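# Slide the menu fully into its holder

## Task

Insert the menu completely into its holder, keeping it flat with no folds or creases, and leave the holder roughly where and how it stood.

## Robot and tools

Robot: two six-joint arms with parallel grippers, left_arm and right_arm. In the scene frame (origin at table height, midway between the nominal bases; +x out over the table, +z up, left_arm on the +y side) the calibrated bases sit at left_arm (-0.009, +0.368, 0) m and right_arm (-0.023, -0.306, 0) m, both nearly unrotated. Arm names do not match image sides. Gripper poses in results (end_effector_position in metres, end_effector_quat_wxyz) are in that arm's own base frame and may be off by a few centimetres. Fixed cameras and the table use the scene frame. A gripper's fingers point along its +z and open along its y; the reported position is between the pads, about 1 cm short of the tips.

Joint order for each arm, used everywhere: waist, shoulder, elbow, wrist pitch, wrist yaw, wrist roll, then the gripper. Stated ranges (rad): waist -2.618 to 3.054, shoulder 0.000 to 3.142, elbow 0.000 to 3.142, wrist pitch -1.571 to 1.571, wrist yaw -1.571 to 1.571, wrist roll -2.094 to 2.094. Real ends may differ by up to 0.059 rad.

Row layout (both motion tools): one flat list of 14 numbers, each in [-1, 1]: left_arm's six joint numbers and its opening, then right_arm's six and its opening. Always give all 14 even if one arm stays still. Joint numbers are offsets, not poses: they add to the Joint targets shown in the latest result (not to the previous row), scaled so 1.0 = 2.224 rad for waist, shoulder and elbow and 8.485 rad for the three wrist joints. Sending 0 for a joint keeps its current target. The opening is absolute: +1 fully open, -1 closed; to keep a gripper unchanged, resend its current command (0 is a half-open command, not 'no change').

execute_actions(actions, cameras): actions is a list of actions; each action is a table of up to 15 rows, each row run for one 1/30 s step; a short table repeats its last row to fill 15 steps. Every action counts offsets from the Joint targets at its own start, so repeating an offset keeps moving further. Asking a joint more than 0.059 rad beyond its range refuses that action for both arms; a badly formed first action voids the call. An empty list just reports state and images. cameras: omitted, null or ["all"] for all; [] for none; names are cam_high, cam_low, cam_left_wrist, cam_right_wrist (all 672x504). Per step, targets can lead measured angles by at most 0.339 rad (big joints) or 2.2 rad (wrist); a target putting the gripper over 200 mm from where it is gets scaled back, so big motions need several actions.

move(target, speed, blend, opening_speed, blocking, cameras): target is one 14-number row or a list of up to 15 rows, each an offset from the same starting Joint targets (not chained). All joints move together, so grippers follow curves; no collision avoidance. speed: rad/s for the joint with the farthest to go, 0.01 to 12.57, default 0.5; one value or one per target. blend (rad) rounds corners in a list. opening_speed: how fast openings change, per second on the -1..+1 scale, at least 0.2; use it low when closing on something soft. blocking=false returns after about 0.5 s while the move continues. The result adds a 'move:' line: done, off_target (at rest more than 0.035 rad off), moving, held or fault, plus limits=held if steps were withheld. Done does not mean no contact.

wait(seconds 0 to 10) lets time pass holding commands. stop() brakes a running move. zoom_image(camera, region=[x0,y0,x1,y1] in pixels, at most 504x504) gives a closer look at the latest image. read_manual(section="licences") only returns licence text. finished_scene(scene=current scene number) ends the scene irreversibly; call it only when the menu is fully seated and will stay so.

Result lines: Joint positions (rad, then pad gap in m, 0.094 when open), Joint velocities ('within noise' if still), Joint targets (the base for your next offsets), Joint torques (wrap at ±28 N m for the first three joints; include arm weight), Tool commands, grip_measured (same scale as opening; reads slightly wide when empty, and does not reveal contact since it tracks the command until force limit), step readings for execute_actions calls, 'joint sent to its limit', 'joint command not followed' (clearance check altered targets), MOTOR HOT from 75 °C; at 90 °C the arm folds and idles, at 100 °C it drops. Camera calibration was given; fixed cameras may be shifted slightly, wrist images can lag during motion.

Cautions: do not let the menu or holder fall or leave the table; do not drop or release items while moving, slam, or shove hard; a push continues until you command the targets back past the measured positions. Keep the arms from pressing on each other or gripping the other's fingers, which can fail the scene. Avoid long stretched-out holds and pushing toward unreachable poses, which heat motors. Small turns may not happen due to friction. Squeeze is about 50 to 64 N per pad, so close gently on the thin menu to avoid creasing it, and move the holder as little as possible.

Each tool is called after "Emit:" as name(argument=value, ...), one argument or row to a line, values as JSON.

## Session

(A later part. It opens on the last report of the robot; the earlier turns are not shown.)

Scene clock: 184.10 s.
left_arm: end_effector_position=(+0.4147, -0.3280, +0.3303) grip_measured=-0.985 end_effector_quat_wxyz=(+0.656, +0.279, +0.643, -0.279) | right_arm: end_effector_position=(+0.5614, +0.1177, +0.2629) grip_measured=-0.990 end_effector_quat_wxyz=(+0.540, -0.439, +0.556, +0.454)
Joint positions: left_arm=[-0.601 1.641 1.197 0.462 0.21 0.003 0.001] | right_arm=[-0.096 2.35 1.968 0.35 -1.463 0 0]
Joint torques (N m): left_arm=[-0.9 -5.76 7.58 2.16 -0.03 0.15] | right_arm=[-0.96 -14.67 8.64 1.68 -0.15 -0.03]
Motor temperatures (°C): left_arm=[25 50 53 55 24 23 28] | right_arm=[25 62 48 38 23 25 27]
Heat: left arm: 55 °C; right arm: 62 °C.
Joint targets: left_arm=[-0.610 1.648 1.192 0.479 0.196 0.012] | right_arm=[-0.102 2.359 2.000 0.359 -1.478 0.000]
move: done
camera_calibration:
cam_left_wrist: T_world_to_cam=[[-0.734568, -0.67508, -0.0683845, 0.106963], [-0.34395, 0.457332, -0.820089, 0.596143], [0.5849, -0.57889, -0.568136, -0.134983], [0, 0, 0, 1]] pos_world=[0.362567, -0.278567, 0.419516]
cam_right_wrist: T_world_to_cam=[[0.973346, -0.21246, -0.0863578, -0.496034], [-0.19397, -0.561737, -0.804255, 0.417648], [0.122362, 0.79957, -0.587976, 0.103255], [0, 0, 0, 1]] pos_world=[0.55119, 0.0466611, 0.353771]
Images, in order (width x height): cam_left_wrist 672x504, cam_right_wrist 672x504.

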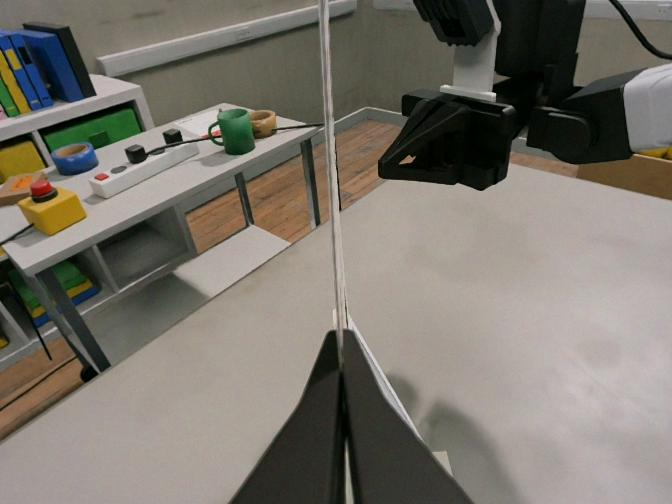

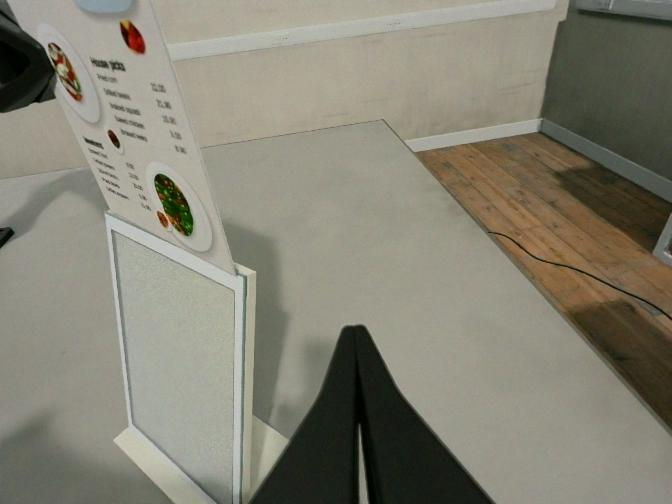

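Emit:
move(
  target=[
    [0,0,0.0315,0,0,0,-1,0,0,0,0,0,0,-1],
    [0.0148,0,0.0315,-0.0084,0.0054,0,-1,0,0,0,0,0,0,-1],
  ],
  cameras=["cam_right_wrist","cam_left_wrist"],
)

Emit:
zoom_image(
  camera="cam_right_wrist",
  region=[80, 160, 280, 310],
)

Emit:
zoom_image(
  camera="cam_left_wrist",
  region=[280, 270, 400, 390],
)

Scene clock: 190.30 s.
left_arm: end_effector_position=(+0.4204, -0.3234, +0.3394) grip_measured=-0.985 end_effector_quat_wxyz=(+0.656, +0.278, +0.644, -0.278) | right_arm: end_effector_position=(+0.5614, +0.1177, +0.2629) grip_measured=-0.990 end_effector_quat_wxyz=(+0.540, -0.439, +0.556, +0.454)
Joint positions: left_arm=[-0.583 1.642 1.237 0.42 0.226 0.003 0.001] | right_arm=[-0.096 2.35 1.968 0.35 -1.463 0 0]
Joint torques (N m): left_arm=[0.59 -5.94 10.29 1.9 0.3 0.16] | right_arm=[-0.96 -14.67 8.64 1.68 -0.15 -0.03]
Motor temperatures (°C): left_arm=[25 50 53 55 24 23 28] | right_arm=[25 63 48 38 23 25 27]
Heat: left arm: 55 °C; right arm: 63 °C.
Joint targets: left_arm=[-0.577 1.647 1.262 0.407 0.242 0.012] | right_arm=[-0.102 2.359 2.000 0.359 -1.478 0.000]
move: done
camera_calibration:
cam_left_wrist: T_world_to_cam=[[-0.733193, -0.676602, -0.0680981, 0.113723], [-0.346353, 0.457737, -0.818851, 0.604256], [0.585207, -0.57679, -0.569953, -0.129366], [0, 0, 0, 1]] pos_world=[0.368373, -0.274262, 0.428808]
cam_right_wrist: T_world_to_cam=[[0.973346, -0.21246, -0.0863578, -0.496034], [-0.19397, -0.561737, -0.804255, 0.417648], [0.122362, 0.79957, -0.587976, 0.103255], [0, 0, 0, 1]] pos_world=[0.55119, 0.0466611, 0.353771]
Images, in order (width x height): cam_left_wrist 672x504, cam_right_wrist 672x504.

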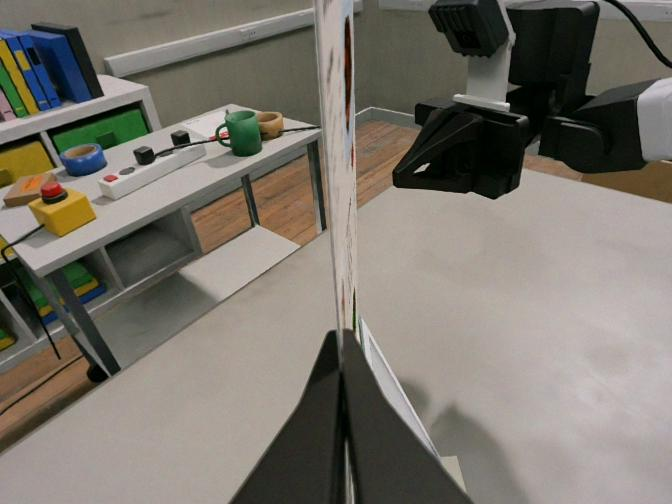

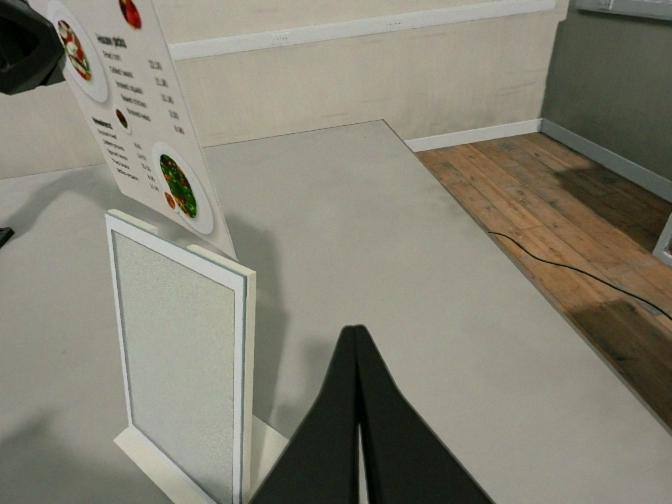

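Scaled by 2.520 from the camera's 672x504 image, which has a finer 960x720 frame.

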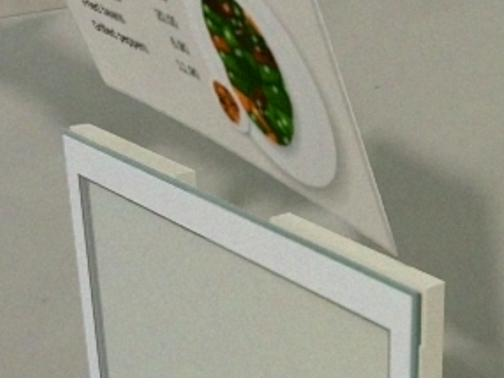

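Scaled by 4.200 from the camera's 672x504 image, which has a finer 960x720 frame.

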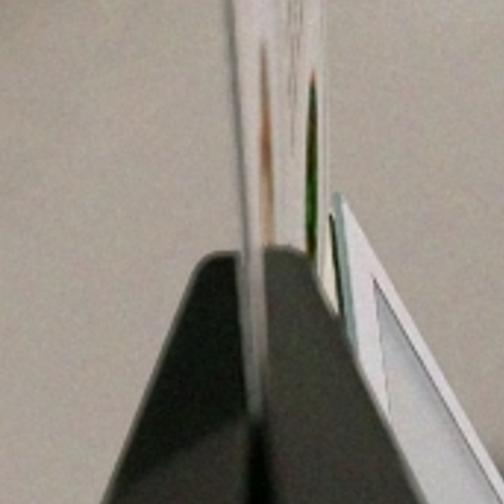

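Emit:
move(
  target=[
    [-0.0391,-0.0283,0,0.0080,-0.0240,0,-1,0,0,0,0,0,0,-1],
    [-0.0391,-0.0283,-0.0445,0.0080,-0.0240,0,-1,0,0,0,0,0,0,-1],
  ],
  cameras=["cam_right_wrist","cam_left_wrist"],
)

Emit:
zoom_image(
  camera="cam_right_wrist",
  region=[80, 160, 280, 310],
)

Emit:
zoom_image(
  camera="cam_left_wrist",
  region=[280, 270, 400, 390],
)

Scene clock: 200.50 s.
left_arm: end_effector_position=(+0.4061, -0.3271, +0.3346) grip_measured=-0.985 end_effector_quat_wxyz=(+0.672, +0.246, +0.653, -0.249) | right_arm: end_effector_position=(+0.5614, +0.1177, +0.2629) grip_measured=-0.990 end_effector_quat_wxyz=(+0.540, -0.439, +0.556, +0.454)
Joint positions: left_arm=[-0.66 1.603 1.165 0.466 0.055 0.003 0.001] | right_arm=[-0.096 2.35 1.968 0.35 -1.463 0 0]
Joint torques (N m): left_arm=[-0.4 -7.47 7.79 2.13 -0.07 0.16] | right_arm=[-0.98 -14.68 8.65 1.68 -0.15 -0.03]
Motor temperatures (°C): left_arm=[25 49 55 55 24 23 28] | right_arm=[25 63 48 38 23 25 27]
Heat: left arm: 55 °C; right arm: 63 °C.
Joint targets: left_arm=[-0.664 1.585 1.163 0.476 0.039 0.012] | right_arm=[-0.102 2.359 2.000 0.359 -1.478 0.000]
move: done
camera_calibration:
cam_left_wrist: T_world_to_cam=[[-0.665513, -0.743442, -0.0662354, 0.050434], [-0.381568, 0.41515, -0.825867, 0.599672], [0.641482, -0.524352, -0.559961, -0.134891], [0, 0, 0, 1]] pos_world=[0.34891, -0.28219, 0.423057]
cam_right_wrist: T_world_to_cam=[[0.973346, -0.21246, -0.0863578, -0.496034], [-0.19397, -0.561737, -0.804255, 0.417648], [0.122362, 0.79957, -0.587976, 0.103255], [0, 0, 0, 1]] pos_world=[0.55119, 0.0466611, 0.353771]
Images, in order (width x height): cam_left_wrist 672x504, cam_right_wrist 672x504.

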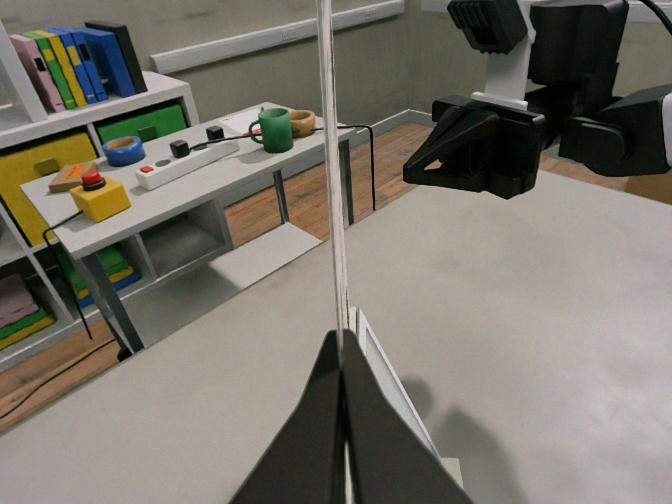

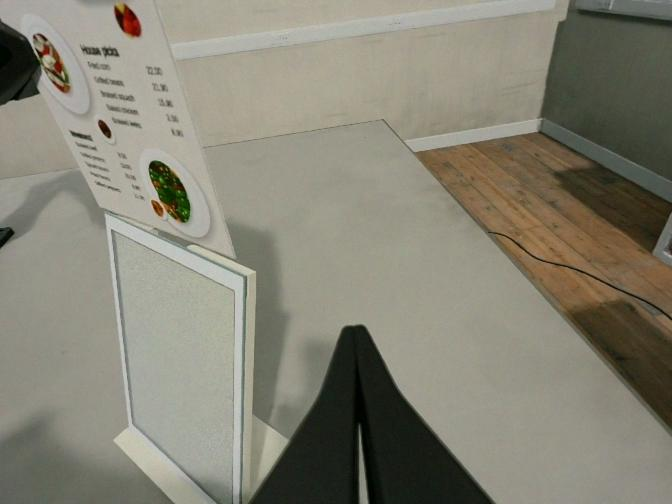

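Scaled by 2.520 from the camera's 672x504 image, which has a finer 960x720 frame.

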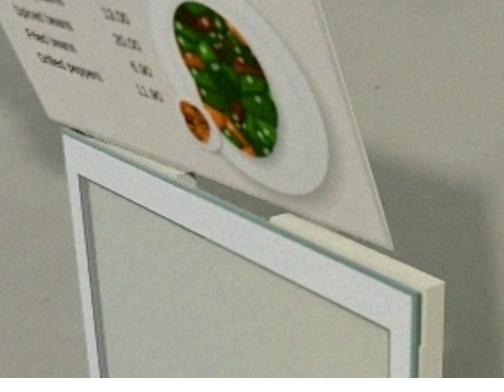

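Scaled by 4.200 from the camera's 672x504 image, which has a finer 960x720 frame.

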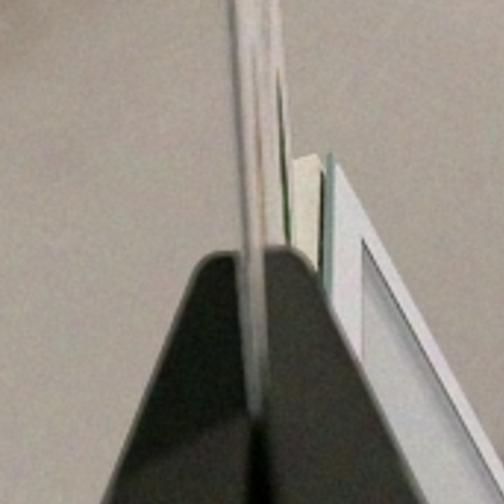

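Emit:
move(
  target=[
    [0,0,0.0144,0.0066,0.0,0,-1,0,0,0,0,0,0,-1],
    [0.0234,0.0283,0.0144,0.0066,0.0166,0,-1,0,0,0,0,0,0,-1],
  ],
  cameras=["cam_right_wrist","cam_left_wrist"],
)

Emit:
zoom_image(
  camera="cam_right_wrist",
  region=[80, 160, 280, 310],
)

Emit:
zoom_image(
  camera="cam_left_wrist",
  region=[280, 270, 400, 390],
)

Scene clock: 210.63 s.
left_arm: end_effector_position=(+0.4138, -0.3278, +0.3296) grip_measured=-0.985 end_effector_quat_wxyz=(+0.669, +0.266, +0.638, -0.271) | right_arm: end_effector_position=(+0.5614, +0.1177, +0.2629) grip_measured=-0.990 end_effector_quat_wxyz=(+0.540, -0.439, +0.556, +0.454)
Joint positions: left_arm=[-0.617 1.64 1.169 0.515 0.163 0.003 0.001] | right_arm=[-0.096 2.35 1.968 0.35 -1.463 0 0]
Joint torques (N m): left_arm=[0.47 -5.74 10.35 2.18 0.31 0.15] | right_arm=[-0.99 -14.67 8.65 1.68 -0.15 -0.02]
Motor temperatures (°C): left_arm=[25 48 56 55 24 23 28] | right_arm=[25 64 48 37 23 25 27]
Heat: left arm: 56 °C; right arm: 64 °C.
Joint targets: left_arm=[-0.612 1.647 1.195 0.531 0.179 0.012] | right_arm=[-0.102 2.359 2.000 0.359 -1.478 0.000]
move: done
camera_calibration:
cam_left_wrist: T_world_to_cam=[[-0.711746, -0.698731, -0.0720641, 0.0904552], [-0.341178, 0.433553, -0.834044, 0.590882], [0.614016, -0.56904, -0.546971, -0.150522], [0, 0, 0, 1]] pos_world=[0.3584, -0.278628, 0.417009]
cam_right_wrist: T_world_to_cam=[[0.973346, -0.21246, -0.0863578, -0.496034], [-0.19397, -0.561737, -0.804255, 0.417648], [0.122362, 0.79957, -0.587976, 0.103255], [0, 0, 0, 1]] pos_world=[0.55119, 0.0466611, 0.353771]
Images, in order (width x height): cam_left_wrist 672x504, cam_right_wrist 672x504.

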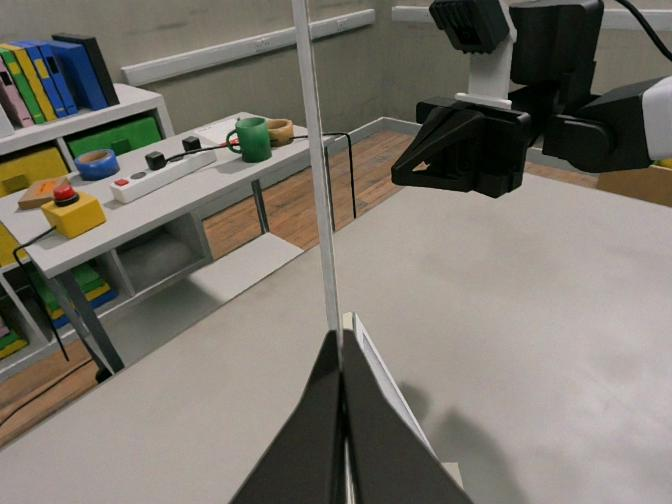

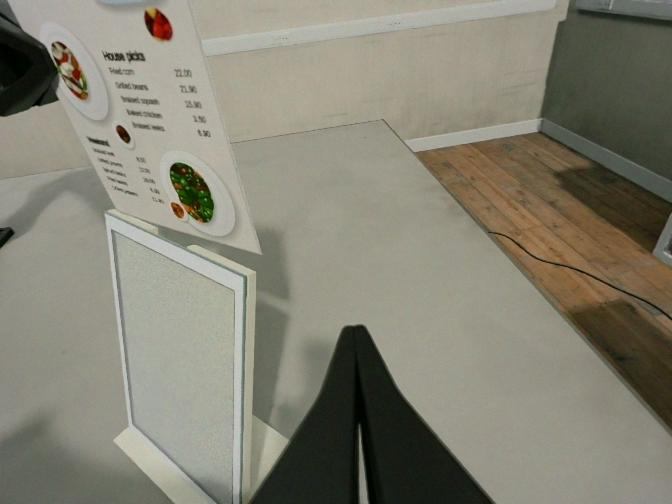

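Scaled by 2.520 from the camera's 672x504 image, which has a finer 960x720 frame.

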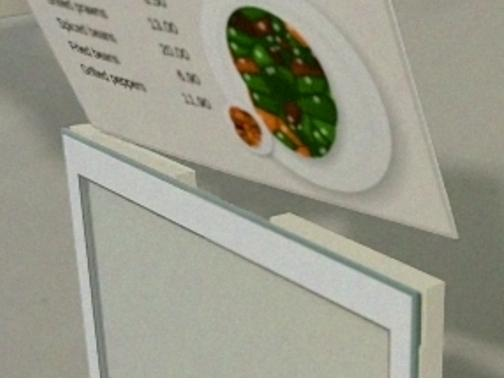

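Scaled by 4.200 from the camera's 672x504 image, which has a finer 960x720 frame.

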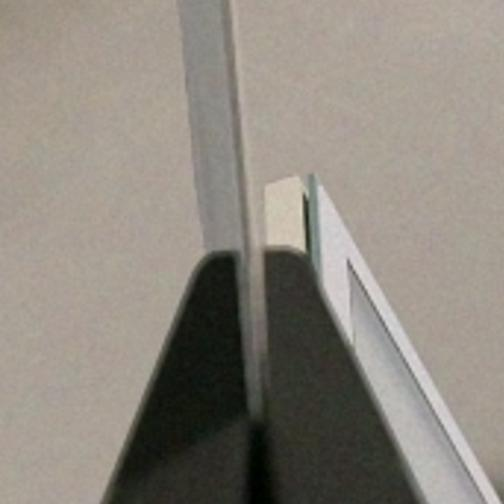

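Emit:
move(
  target=[
    [0,0,0.04,0,0.0,0,-1,0,0,0,0,0,0,-1],
    [-0.0103,0.0211,0.1452,-0.0561,0.0044,0,-1,0,0,0,0,0,0,-1],
  ],
  cameras=["cam_right_wrist","cam_left_wrist"],
)

Emit:
zoom_image(
  camera="cam_right_wrist",
  region=[80, 160, 280, 310],
)

Emit:
zoom_image(
  camera="cam_left_wrist",
  region=[280, 250, 400, 370],
)

Scene clock: 222.93 s.
left_arm: end_effector_position=(+0.4181, -0.3457, +0.3580) grip_measured=-0.985 end_effector_quat_wxyz=(+0.604, +0.295, +0.688, -0.274) | right_arm: end_effector_position=(+0.5614, +0.1177, +0.2629) grip_measured=-0.990 end_effector_quat_wxyz=(+0.540, -0.439, +0.556, +0.454)
Joint positions: left_arm=[-0.628 1.681 1.488 0.068 0.201 0.003 0.001] | right_arm=[-0.096 2.35 1.968 0.35 -1.463 0 0]
Joint torques (N m): left_arm=[-0.76 -5.65 10.84 1.95 0.32 0.15] | right_arm=[-0.99 -14.67 8.64 1.68 -0.15 -0.02]
Motor temperatures (°C): left_arm=[25 48 56 55 24 23 28] | right_arm=[25 64 48 37 23 24 27]
Heat: left arm: 56 °C; right arm: 64 °C.
Joint targets: left_arm=[-0.635 1.694 1.518 0.055 0.216 0.012] | right_arm=[-0.102 2.359 2.000 0.359 -1.478 0.000]
move: done
camera_calibration:
cam_left_wrist: T_world_to_cam=[[-0.752148, -0.657949, -0.0370998, 0.101434], [-0.425576, 0.527948, -0.734952, 0.656288], [0.503148, -0.537004, -0.677103, -0.0438182], [0, 0, 0, 1]] pos_world=[0.377641, -0.303278, 0.456434]
cam_right_wrist: T_world_to_cam=[[0.973346, -0.21246, -0.0863578, -0.496034], [-0.19397, -0.561737, -0.804255, 0.417648], [0.122362, 0.79957, -0.587976, 0.103255], [0, 0, 0, 1]] pos_world=[0.55119, 0.0466611, 0.353771]
Images, in order (width x height): cam_left_wrist 672x504, cam_right_wrist 672x504.

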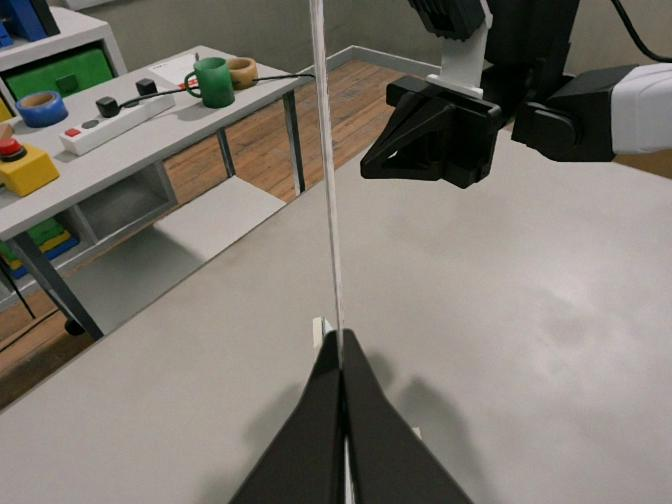

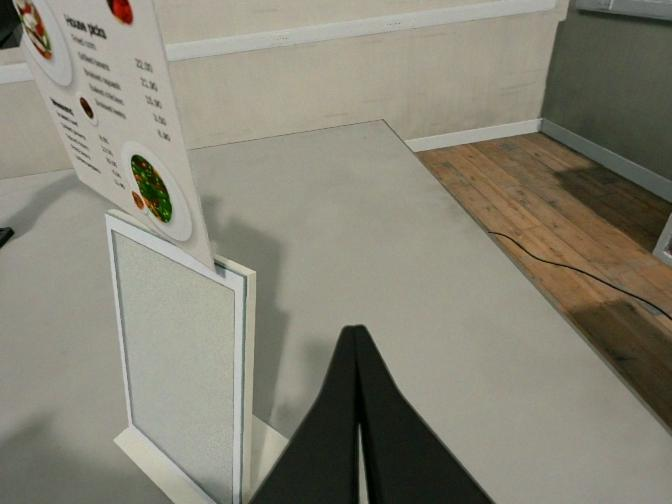

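Scaled by 2.520 from the camera's 672x504 image, which has a finer 960x720 frame.

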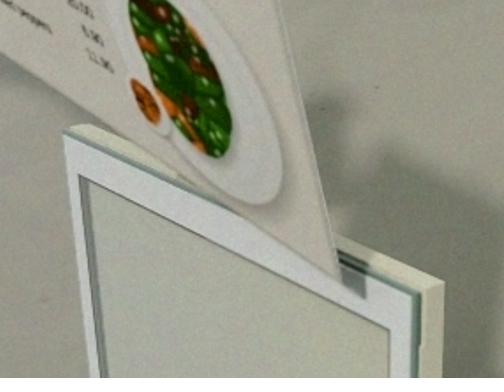

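Scaled by 4.200 from the camera's 672x504 image, which has a finer 960x720 frame.

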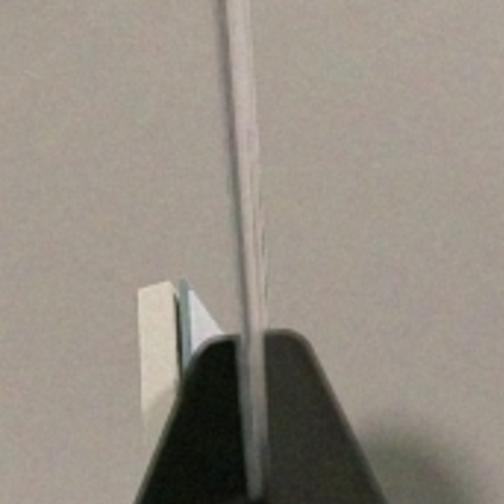

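Emit:
move(
  target=[
    [0,0,0.0099,0,0.0,0,-1,0,0,0,0,0,0,-1],
    [0.0189,0.0058,0.0099,0,0.0028,0,-1,0,0,0,0,0,0,-1],
  ],
  cameras=["cam_right_wrist","cam_left_wrist"],
)

Emit:
zoom_image(
  camera="cam_right_wrist",
  region=[80, 160, 280, 310],
)

Emit:
zoom_image(
  camera="cam_left_wrist",
  region=[280, 250, 400, 370],
)

Scene clock: 231.47 s.
left_arm: end_effector_position=(+0.4291, -0.3380, +0.3602) grip_measured=-0.985 end_effector_quat_wxyz=(+0.605, +0.291, +0.689, -0.273) | right_arm: end_effector_position=(+0.5614, +0.1177, +0.2629) grip_measured=-0.990 end_effector_quat_wxyz=(+0.540, -0.439, +0.556, +0.454)
Joint positions: left_arm=[-0.597 1.697 1.512 0.064 0.224 0.003 0.001] | right_arm=[-0.096 2.35 1.968 0.35 -1.463 0 0]
Joint torques (N m): left_arm=[0.4 -6.02 10.66 1.99 0.32 0.16] | right_arm=[-0.99 -14.67 8.65 1.68 -0.15 -0.03]
Motor temperatures (°C): left_arm=[25 47 56 55 24 23 28] | right_arm=[25 64 48 37 23 24 27]
Heat: left arm: 56 °C; right arm: 64 °C.
Joint targets: left_arm=[-0.593 1.707 1.540 0.055 0.241 0.012] | right_arm=[-0.102 2.359 2.000 0.359 -1.478 0.000]
move: done
camera_calibration:
cam_left_wrist: T_world_to_cam=[[-0.747243, -0.663627, -0.0350366, 0.110172], [-0.428997, 0.521972, -0.737229, 0.65865], [0.507533, -0.535859, -0.674733, -0.0460741], [0, 0, 0, 1]] pos_world=[0.388268, -0.295373, 0.458349]
cam_right_wrist: T_world_to_cam=[[0.973346, -0.21246, -0.0863578, -0.496034], [-0.19397, -0.561737, -0.804255, 0.417648], [0.122362, 0.79957, -0.587976, 0.103255], [0, 0, 0, 1]] pos_world=[0.55119, 0.0466611, 0.353771]
Images, in order (width x height): cam_left_wrist 672x504, cam_right_wrist 672x504.

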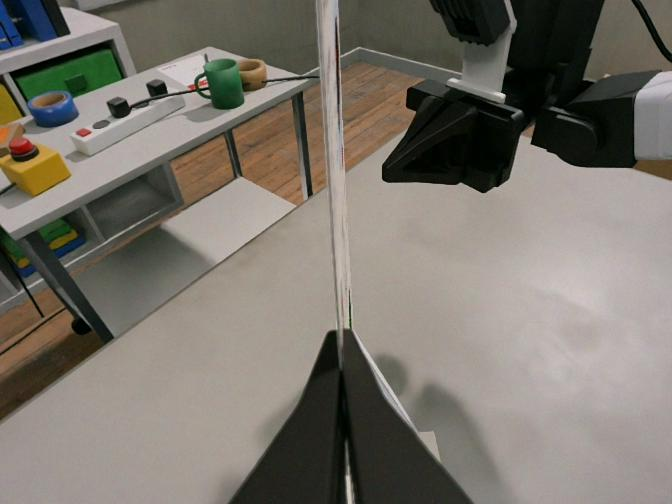

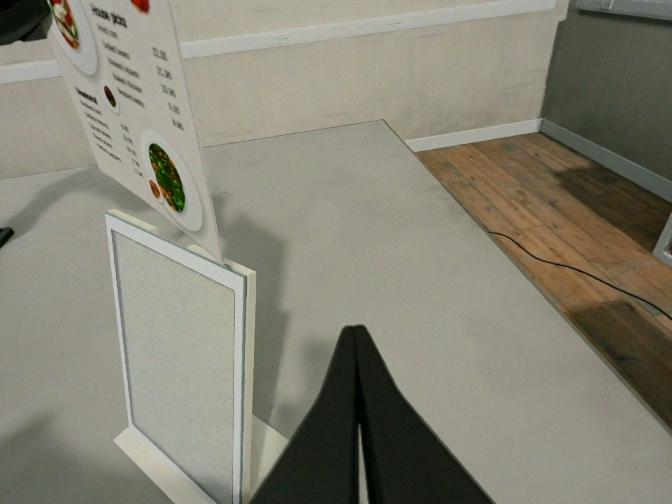

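Scaled by 2.520 from the camera's 672x504 image, which has a finer 960x720 frame.

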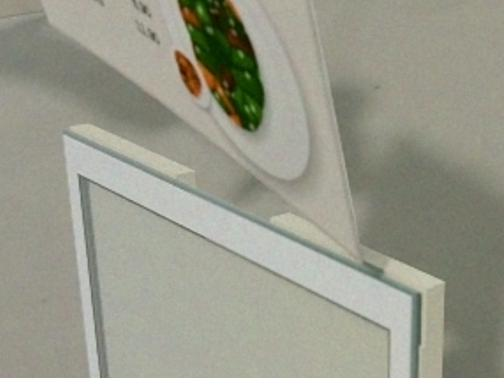

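Scaled by 4.200 from the camera's 672x504 image, which has a finer 960x720 frame.

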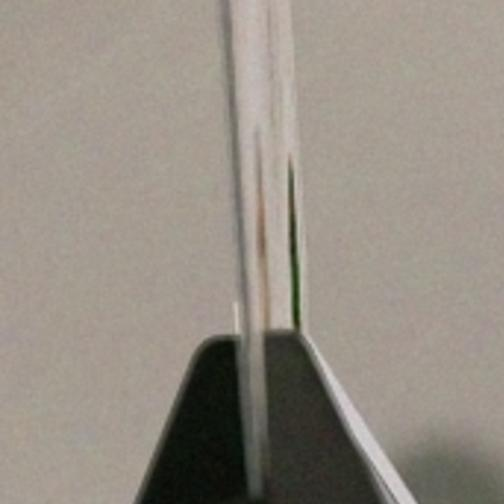

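Emit:
move(
  target=[0,0,0,0,-0.006,0,-1,0,0,0,0,0,0,-1],
  cameras=["cam_right_wrist","cam_left_wrist"],
)

Emit:
zoom_image(
  camera="cam_right_wrist",
  region=[180, 210, 280, 285],
)

Emit:
zoom_image(
  camera="cam_left_wrist",
  region=[280, 250, 400, 370],
)

Scene clock: 238.90 s.
left_arm: end_effector_position=(+0.4315, -0.3357, +0.3601) grip_measured=-0.985 end_effector_quat_wxyz=(+0.608, +0.285, +0.691, -0.266) | right_arm: end_effector_position=(+0.5614, +0.1177, +0.2629) grip_measured=-0.990 end_effector_quat_wxyz=(+0.540, -0.439, +0.556, +0.454)
Joint positions: left_arm=[-0.597 1.697 1.512 0.064 0.205 0.003 0.001] | right_arm=[-0.096 2.35 1.968 0.35 -1.463 0 0]
Joint torques (N m): left_arm=[0.43 -6.05 10.65 1.98 -0.03 0.15] | right_arm=[-0.98 -14.67 8.64 1.68 -0.15 -0.03]
Motor temperatures (°C): left_arm=[25 47 58 54 24 23 28] | right_arm=[25 64 48 36 23 24 27]
Heat: left arm: 58 °C; right arm: 64 °C.
Joint targets: left_arm=[-0.593 1.707 1.540 0.055 0.189 0.012] | right_arm=[-0.102 2.359 2.000 0.359 -1.478 0.000]
move: done
camera_calibration:
cam_left_wrist: T_world_to_cam=[[-0.734462, -0.677627, -0.0372504, 0.104002], [-0.437922, 0.515154, -0.736777, 0.659898], [0.51845, -0.524822, -0.675109, -0.0469974], [0, 0, 0, 1]] pos_world=[0.389735, -0.29414, 0.458344]
cam_right_wrist: T_world_to_cam=[[0.973346, -0.21246, -0.0863578, -0.496034], [-0.19397, -0.561737, -0.804255, 0.417648], [0.122362, 0.79957, -0.587976, 0.103255], [0, 0, 0, 1]] pos_world=[0.55119, 0.0466611, 0.353771]
Images, in order (width x height): cam_left_wrist 672x504, cam_right_wrist 672x504.

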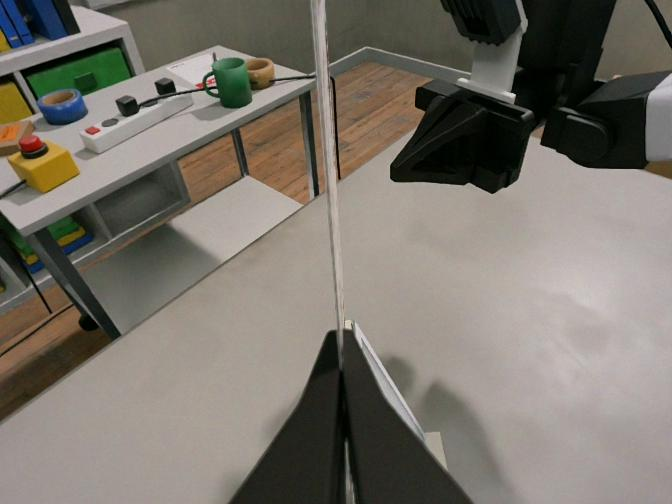

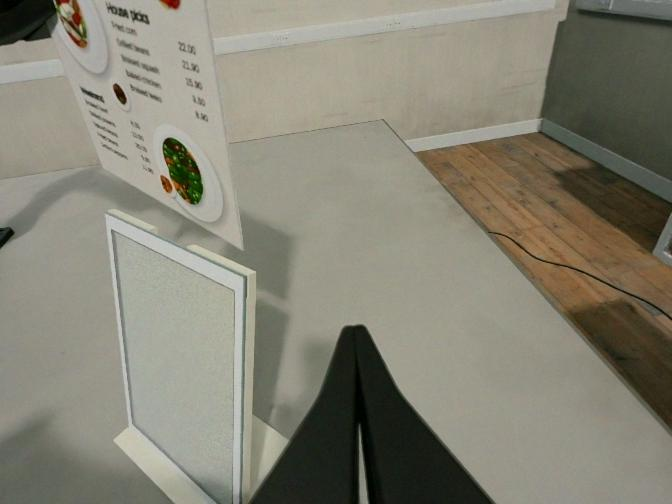

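Scaled by 5.040 from the camera's 672x504 image, which has a finer 960x720 frame.

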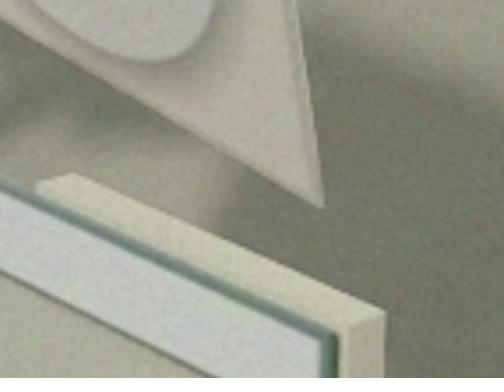

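Scaled by 4.200 from the camera's 672x504 image, which has a finer 960x720 frame.

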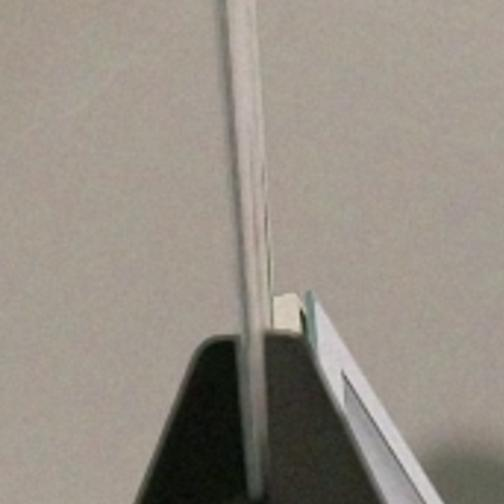

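Emit:
move(
  target=[-0.0085,0,0,0,0,0,-1,0,0,0,0,0,0,-1],
  cameras=["cam_right_wrist","cam_left_wrist"],
)

Emit:
zoom_image(
  camera="cam_right_wrist",
  region=[180, 210, 280, 285],
)

Emit:
zoom_image(
  camera="cam_left_wrist",
  region=[280, 250, 400, 370],
)

Scene clock: 244.27 s.
left_arm: end_effector_position=(+0.4292, -0.3386, +0.3601) grip_measured=-0.985 end_effector_quat_wxyz=(+0.607, +0.287, +0.690, -0.268) | right_arm: end_effector_position=(+0.5614, +0.1177, +0.2629) grip_measured=-0.990 end_effector_quat_wxyz=(+0.540, -0.439, +0.556, +0.454)
Joint positions: left_arm=[-0.604 1.697 1.512 0.064 0.204 0.003 0.001] | right_arm=[-0.096 2.35 1.968 0.35 -1.463 0 0]
Joint torques (N m): left_arm=[-0.73 -6.05 10.65 1.99 -0.01 0.15] | right_arm=[-0.96 -14.67 8.65 1.68 -0.15 -0.03]
Motor temperatures (°C): left_arm=[25 47 59 54 24 23 28] | right_arm=[25 65 48 36 23 24 27]
Heat: left arm: 59 °C; right arm: 65 °C.
Joint targets: left_arm=[-0.612 1.707 1.540 0.055 0.190 0.012] | right_arm=[-0.102 2.359 2.000 0.359 -1.478 0.000]
move: done
camera_calibration:
cam_left_wrist: T_world_to_cam=[[-0.73838, -0.673347, -0.0373969, 0.10354], [-0.434842, 0.517759, -0.736776, 0.659988], [0.515469, -0.527759, -0.675102, -0.0470911], [0, 0, 0, 1]] pos_world=[0.387716, -0.296849, 0.458344]
cam_right_wrist: T_world_to_cam=[[0.973346, -0.21246, -0.0863578, -0.496034], [-0.19397, -0.561737, -0.804255, 0.417648], [0.122362, 0.79957, -0.587976, 0.103255], [0, 0, 0, 1]] pos_world=[0.55119, 0.0466611, 0.353771]
Images, in order (width x height): cam_left_wrist 672x504, cam_right_wrist 672x504.

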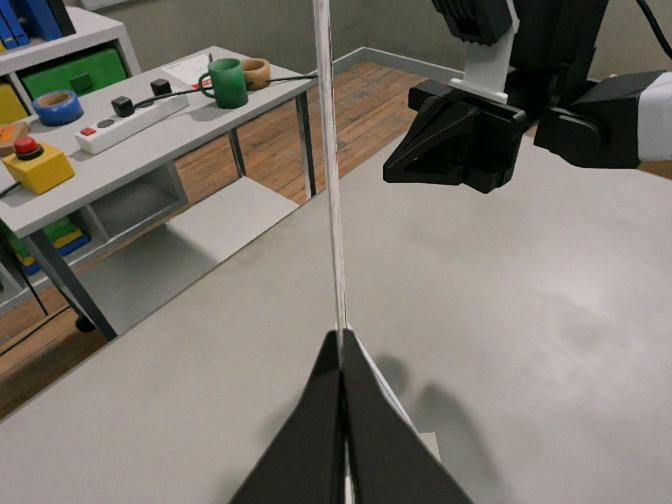

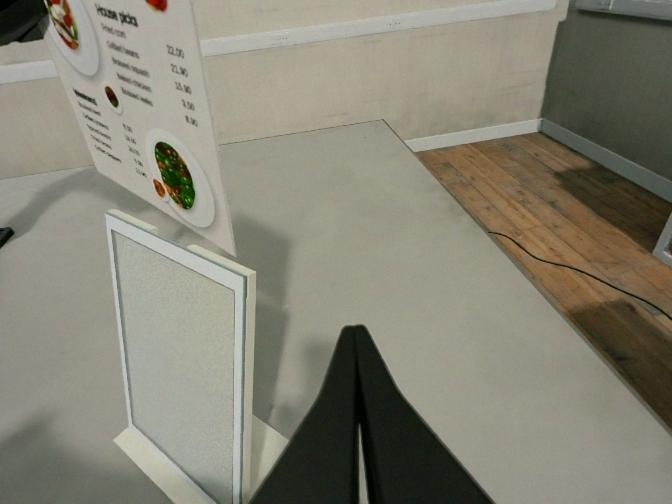

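Scaled by 5.040 from the camera's 672x504 image, which has a finer 960x720 frame.

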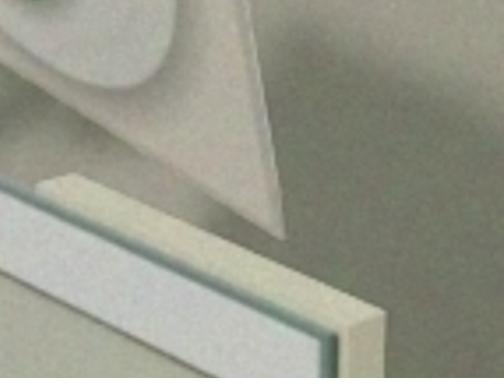

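Scaled by 4.200 from the camera's 672x504 image, which has a finer 960x720 frame.

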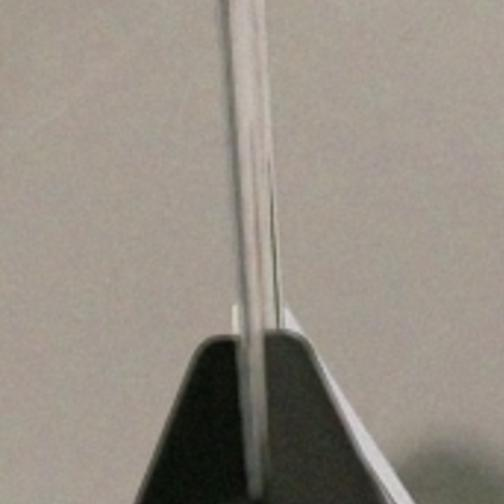

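Emit:
move(
  target=[
    [0.0081,0,0,0.0,0,0,-1,0,0,0,0,0,0,-1],
    [0.0081,0,-0.0315,0.0071,0,0,-1,0,0,0,0,0,0,-1],
  ],
  cameras=["cam_right_wrist","cam_left_wrist"],
)

Emit:
zoom_image(
  camera="cam_right_wrist",
  region=[180, 210, 280, 285],
)

Emit:
zoom_image(
  camera="cam_left_wrist",
  region=[280, 250, 400, 370],
)

Scene clock: 251.87 s.
left_arm: end_effector_position=(+0.4294, -0.3387, +0.3491) grip_measured=-0.985 end_effector_quat_wxyz=(+0.605, +0.287, +0.693, -0.267) | right_arm: end_effector_position=(+0.5614, +0.1177, +0.2629) grip_measured=-0.990 end_effector_quat_wxyz=(+0.540, -0.439, +0.556, +0.454)
Joint positions: left_arm=[-0.604 1.697 1.475 0.094 0.203 0.003 0.001] | right_arm=[-0.096 2.35 1.968 0.35 -1.463 0 0]
Joint torques (N m): left_arm=[1.06 -6.05 7.73 2.24 -0.01 0.15] | right_arm=[-0.98 -14.68 8.64 1.68 -0.14 -0.03]
Motor temperatures (°C): left_arm=[25 47 59 54 24 23 28] | right_arm=[25 65 48 36 23 24 26]
Heat: left arm: 59 °C; right arm: 65 °C.
Joint targets: left_arm=[-0.594 1.707 1.470 0.116 0.190 0.012] | right_arm=[-0.102 2.359 2.000 0.359 -1.478 0.000]
move: done
camera_calibration:
cam_left_wrist: T_world_to_cam=[[-0.738311, -0.673503, -0.0359224, 0.102656], [-0.439158, 0.520475, -0.732288, 0.65314], [0.511895, -0.524881, -0.680047, -0.0503692], [0, 0, 0, 1]] pos_world=[0.388408, -0.297242, 0.447721]
cam_right_wrist: T_world_to_cam=[[0.973346, -0.21246, -0.0863578, -0.496034], [-0.19397, -0.561737, -0.804255, 0.417648], [0.122362, 0.79957, -0.587976, 0.103255], [0, 0, 0, 1]] pos_world=[0.55119, 0.0466611, 0.353771]
Images, in order (width x height): cam_left_wrist 672x504, cam_right_wrist 672x504.

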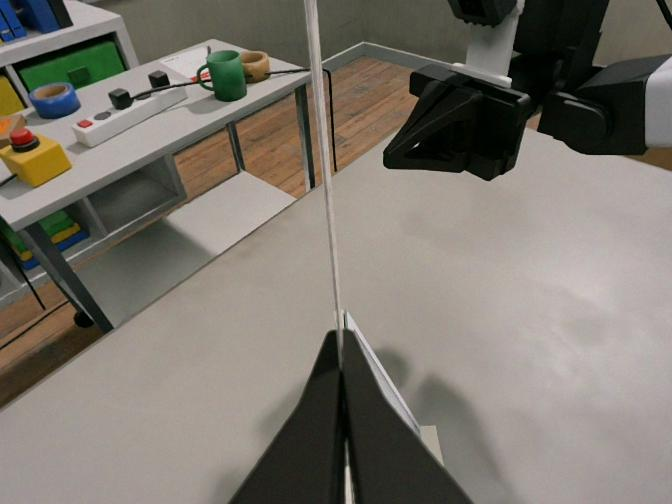

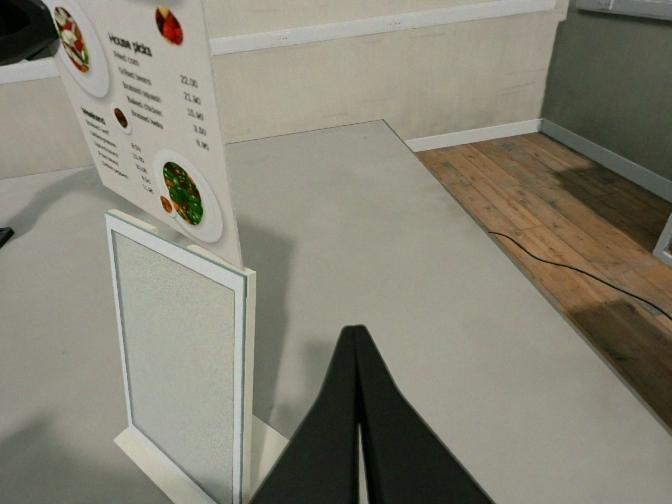

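Scaled by 5.040 from the camera's 672x504 image, which has a finer 960x720 frame.

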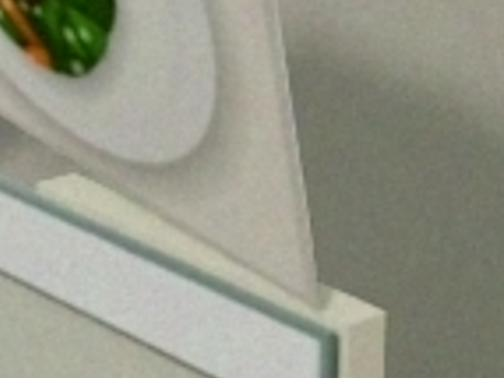

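Scaled by 4.200 from the camera's 672x504 image, which has a finer 960x720 frame.

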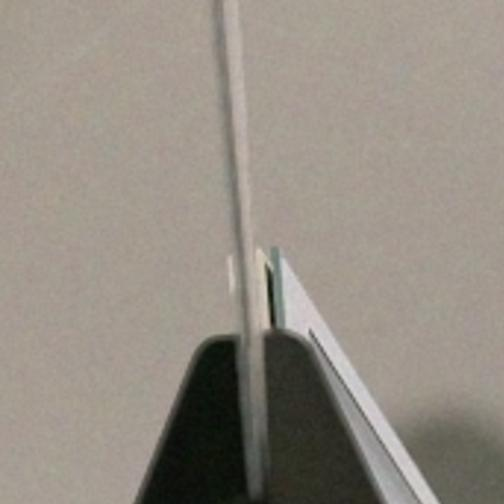

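Emit:
move(
  target=[
    [0,0,0,0.0026,0,0,-1,0,0,0,0,0,0,-1],
    [-0.0095,0,0,0.0026,0,0,-1,0,0,0,0,0,0,-1],
  ],
  cameras=["cam_right_wrist","cam_left_wrist"],
)

Emit:
zoom_image(
  camera="cam_right_wrist",
  region=[180, 210, 280, 285],
)

Emit:
zoom_image(
  camera="cam_left_wrist",
  region=[280, 250, 400, 370],
)

Scene clock: 257.07 s.
left_arm: end_effector_position=(+0.4300, -0.3390, +0.3544) grip_measured=-0.985 end_effector_quat_wxyz=(+0.613, +0.286, +0.686, -0.269) | right_arm: end_effector_position=(+0.5614, +0.1177, +0.2629) grip_measured=-0.990 end_effector_quat_wxyz=(+0.540, -0.439, +0.556, +0.454)
Joint positions: left_arm=[-0.604 1.697 1.475 0.116 0.203 0.003 0.001] | right_arm=[-0.096 2.35 1.968 0.35 -1.463 0 0]
Joint torques (N m): left_arm=[-1.03 -6.04 7.72 2.27 0 0.15] | right_arm=[-0.98 -14.65 8.64 1.68 -0.15 -0.03]
Motor temperatures (°C): left_arm=[25 47 59 56 24 23 28] | right_arm=[25 65 48 36 23 24 26]
Heat: left arm: 59 °C; right arm: 65 °C.
Joint targets: left_arm=[-0.615 1.707 1.470 0.138 0.190 0.012] | right_arm=[-0.102 2.359 2.000 0.359 -1.478 0.000]
move: done
camera_calibration:
cam_left_wrist: T_world_to_cam=[[-0.737354, -0.674268, -0.0408869, 0.104104], [-0.425883, 0.511006, -0.746656, 0.653654], [0.52434, -0.533137, -0.663952, -0.0610242], [0, 0, 0, 1]] pos_world=[0.387139, -0.296362, 0.451794]
cam_right_wrist: T_world_to_cam=[[0.973346, -0.21246, -0.0863578, -0.496034], [-0.19397, -0.561737, -0.804255, 0.417648], [0.122362, 0.79957, -0.587976, 0.103255], [0, 0, 0, 1]] pos_world=[0.55119, 0.0466611, 0.353771]
Images, in order (width x height): cam_left_wrist 672x504, cam_right_wrist 672x504.

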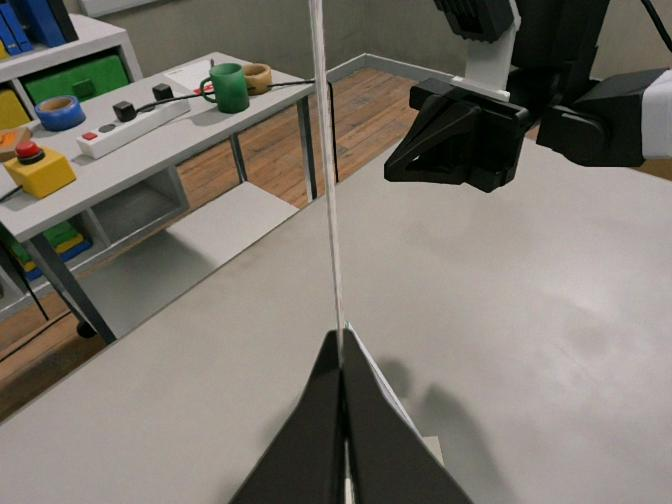

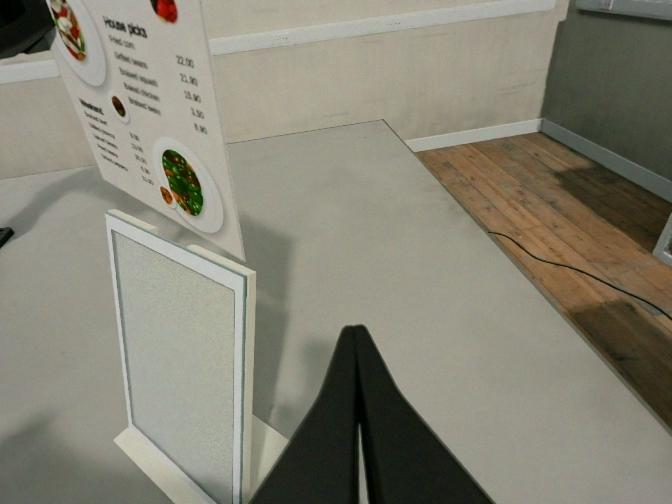

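Scaled by 5.040 from the camera's 672x504 image, which has a finer 960x720 frame.

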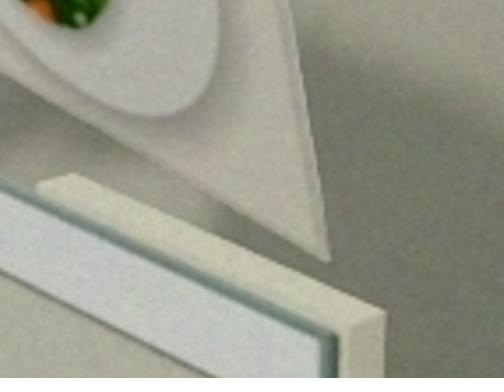

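Scaled by 4.200 from the camera's 672x504 image, which has a finer 960x720 frame.

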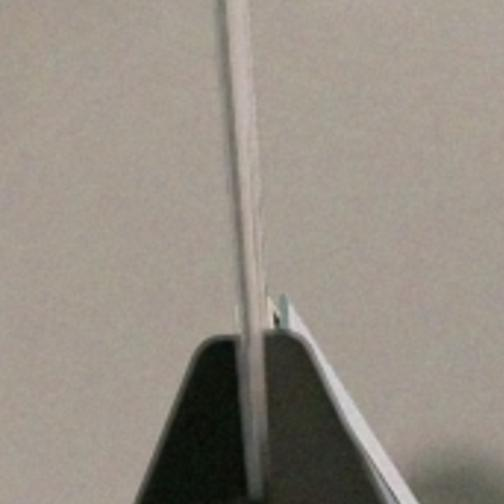

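Emit:
move(
  target=[
    [-0.0020,0,0,0.0,0,0,-1,0,0,0,0,0,0,-1],
  ],
  cameras=["cam_right_wrist","cam_left_wrist"],
)

Emit:
zoom_image(
  camera="cam_right_wrist",
  region=[180, 210, 280, 285],
)

Emit:
zoom_image(
  camera="cam_left_wrist",
  region=[310, 300, 370, 345],
)

Scene clock: 264.87 s.
left_arm: end_effector_position=(+0.4286, -0.3408, +0.3548) grip_measured=-0.985 end_effector_quat_wxyz=(+0.613, +0.287, +0.684, -0.270) | right_arm: end_effector_position=(+0.5614, +0.1177, +0.2629) grip_measured=-0.990 end_effector_quat_wxyz=(+0.540, -0.439, +0.556, +0.454)
Joint positions: left_arm=[-0.608 1.697 1.475 0.117 0.203 0.003 0.001] | right_arm=[-0.096 2.35 1.968 0.35 -1.463 0 0]
Joint torques (N m): left_arm=[-1.07 -6.04 7.73 2.25 0 0.16] | right_arm=[-0.98 -14.67 8.65 1.68 -0.15 -0.03]
Motor temperatures (°C): left_arm=[25 47 57 57 24 23 28] | right_arm=[25 65 48 36 23 24 26]
Heat: left arm: 57 °C; right arm: 65 °C.
Joint targets: left_arm=[-0.619 1.707 1.470 0.138 0.190 0.012] | right_arm=[-0.102 2.359 2.000 0.359 -1.478 0.000]
move: done
camera_calibration:
cam_left_wrist: T_world_to_cam=[[-0.740123, -0.671202, -0.0413007, 0.104233], [-0.422773, 0.512187, -0.747615, 0.653729], [0.522954, -0.535866, -0.662847, -0.0617689], [0, 0, 0, 1]] pos_world=[0.385827, -0.29797, 0.452099]
cam_right_wrist: T_world_to_cam=[[0.973346, -0.21246, -0.0863578, -0.496034], [-0.19397, -0.561737, -0.804255, 0.417648], [0.122362, 0.79957, -0.587976, 0.103255], [0, 0, 0, 1]] pos_world=[0.55119, 0.0466611, 0.353771]
Images, in order (width x height): cam_left_wrist 672x504, cam_right_wrist 672x504.

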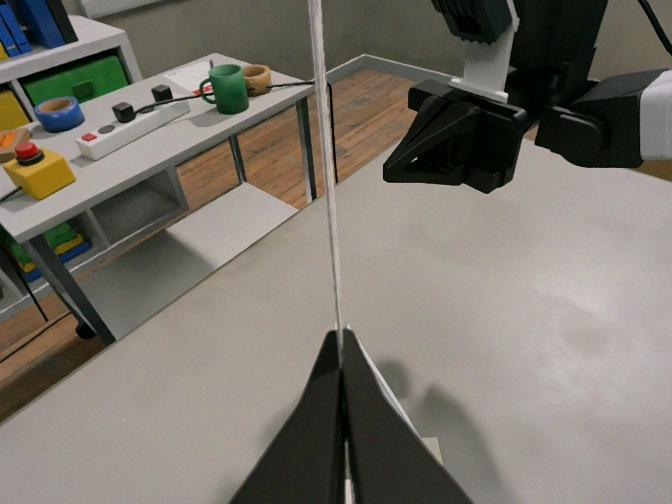

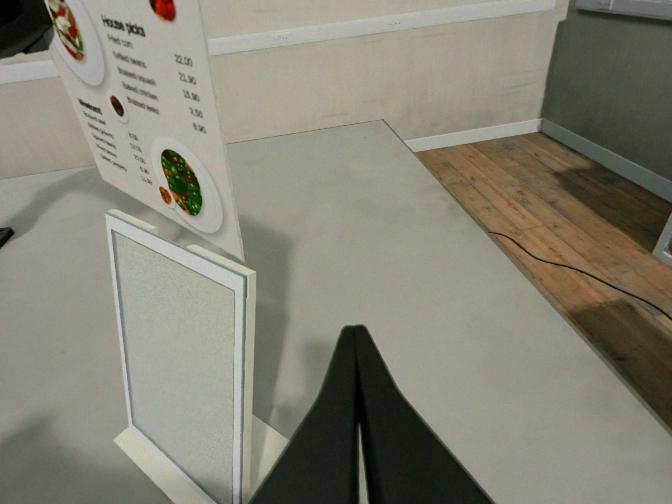

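Scaled by 5.040 from the camera's 672x504 image, which has a finer 960x720 frame.

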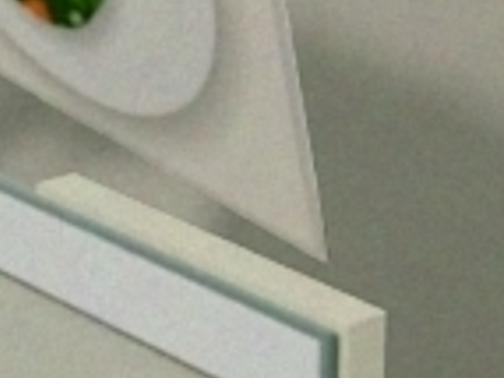

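Scaled by 8.400 from the camera's 672x504 image, which has a finer 960x720 frame.

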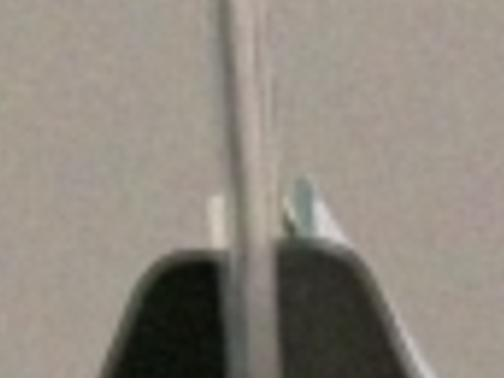

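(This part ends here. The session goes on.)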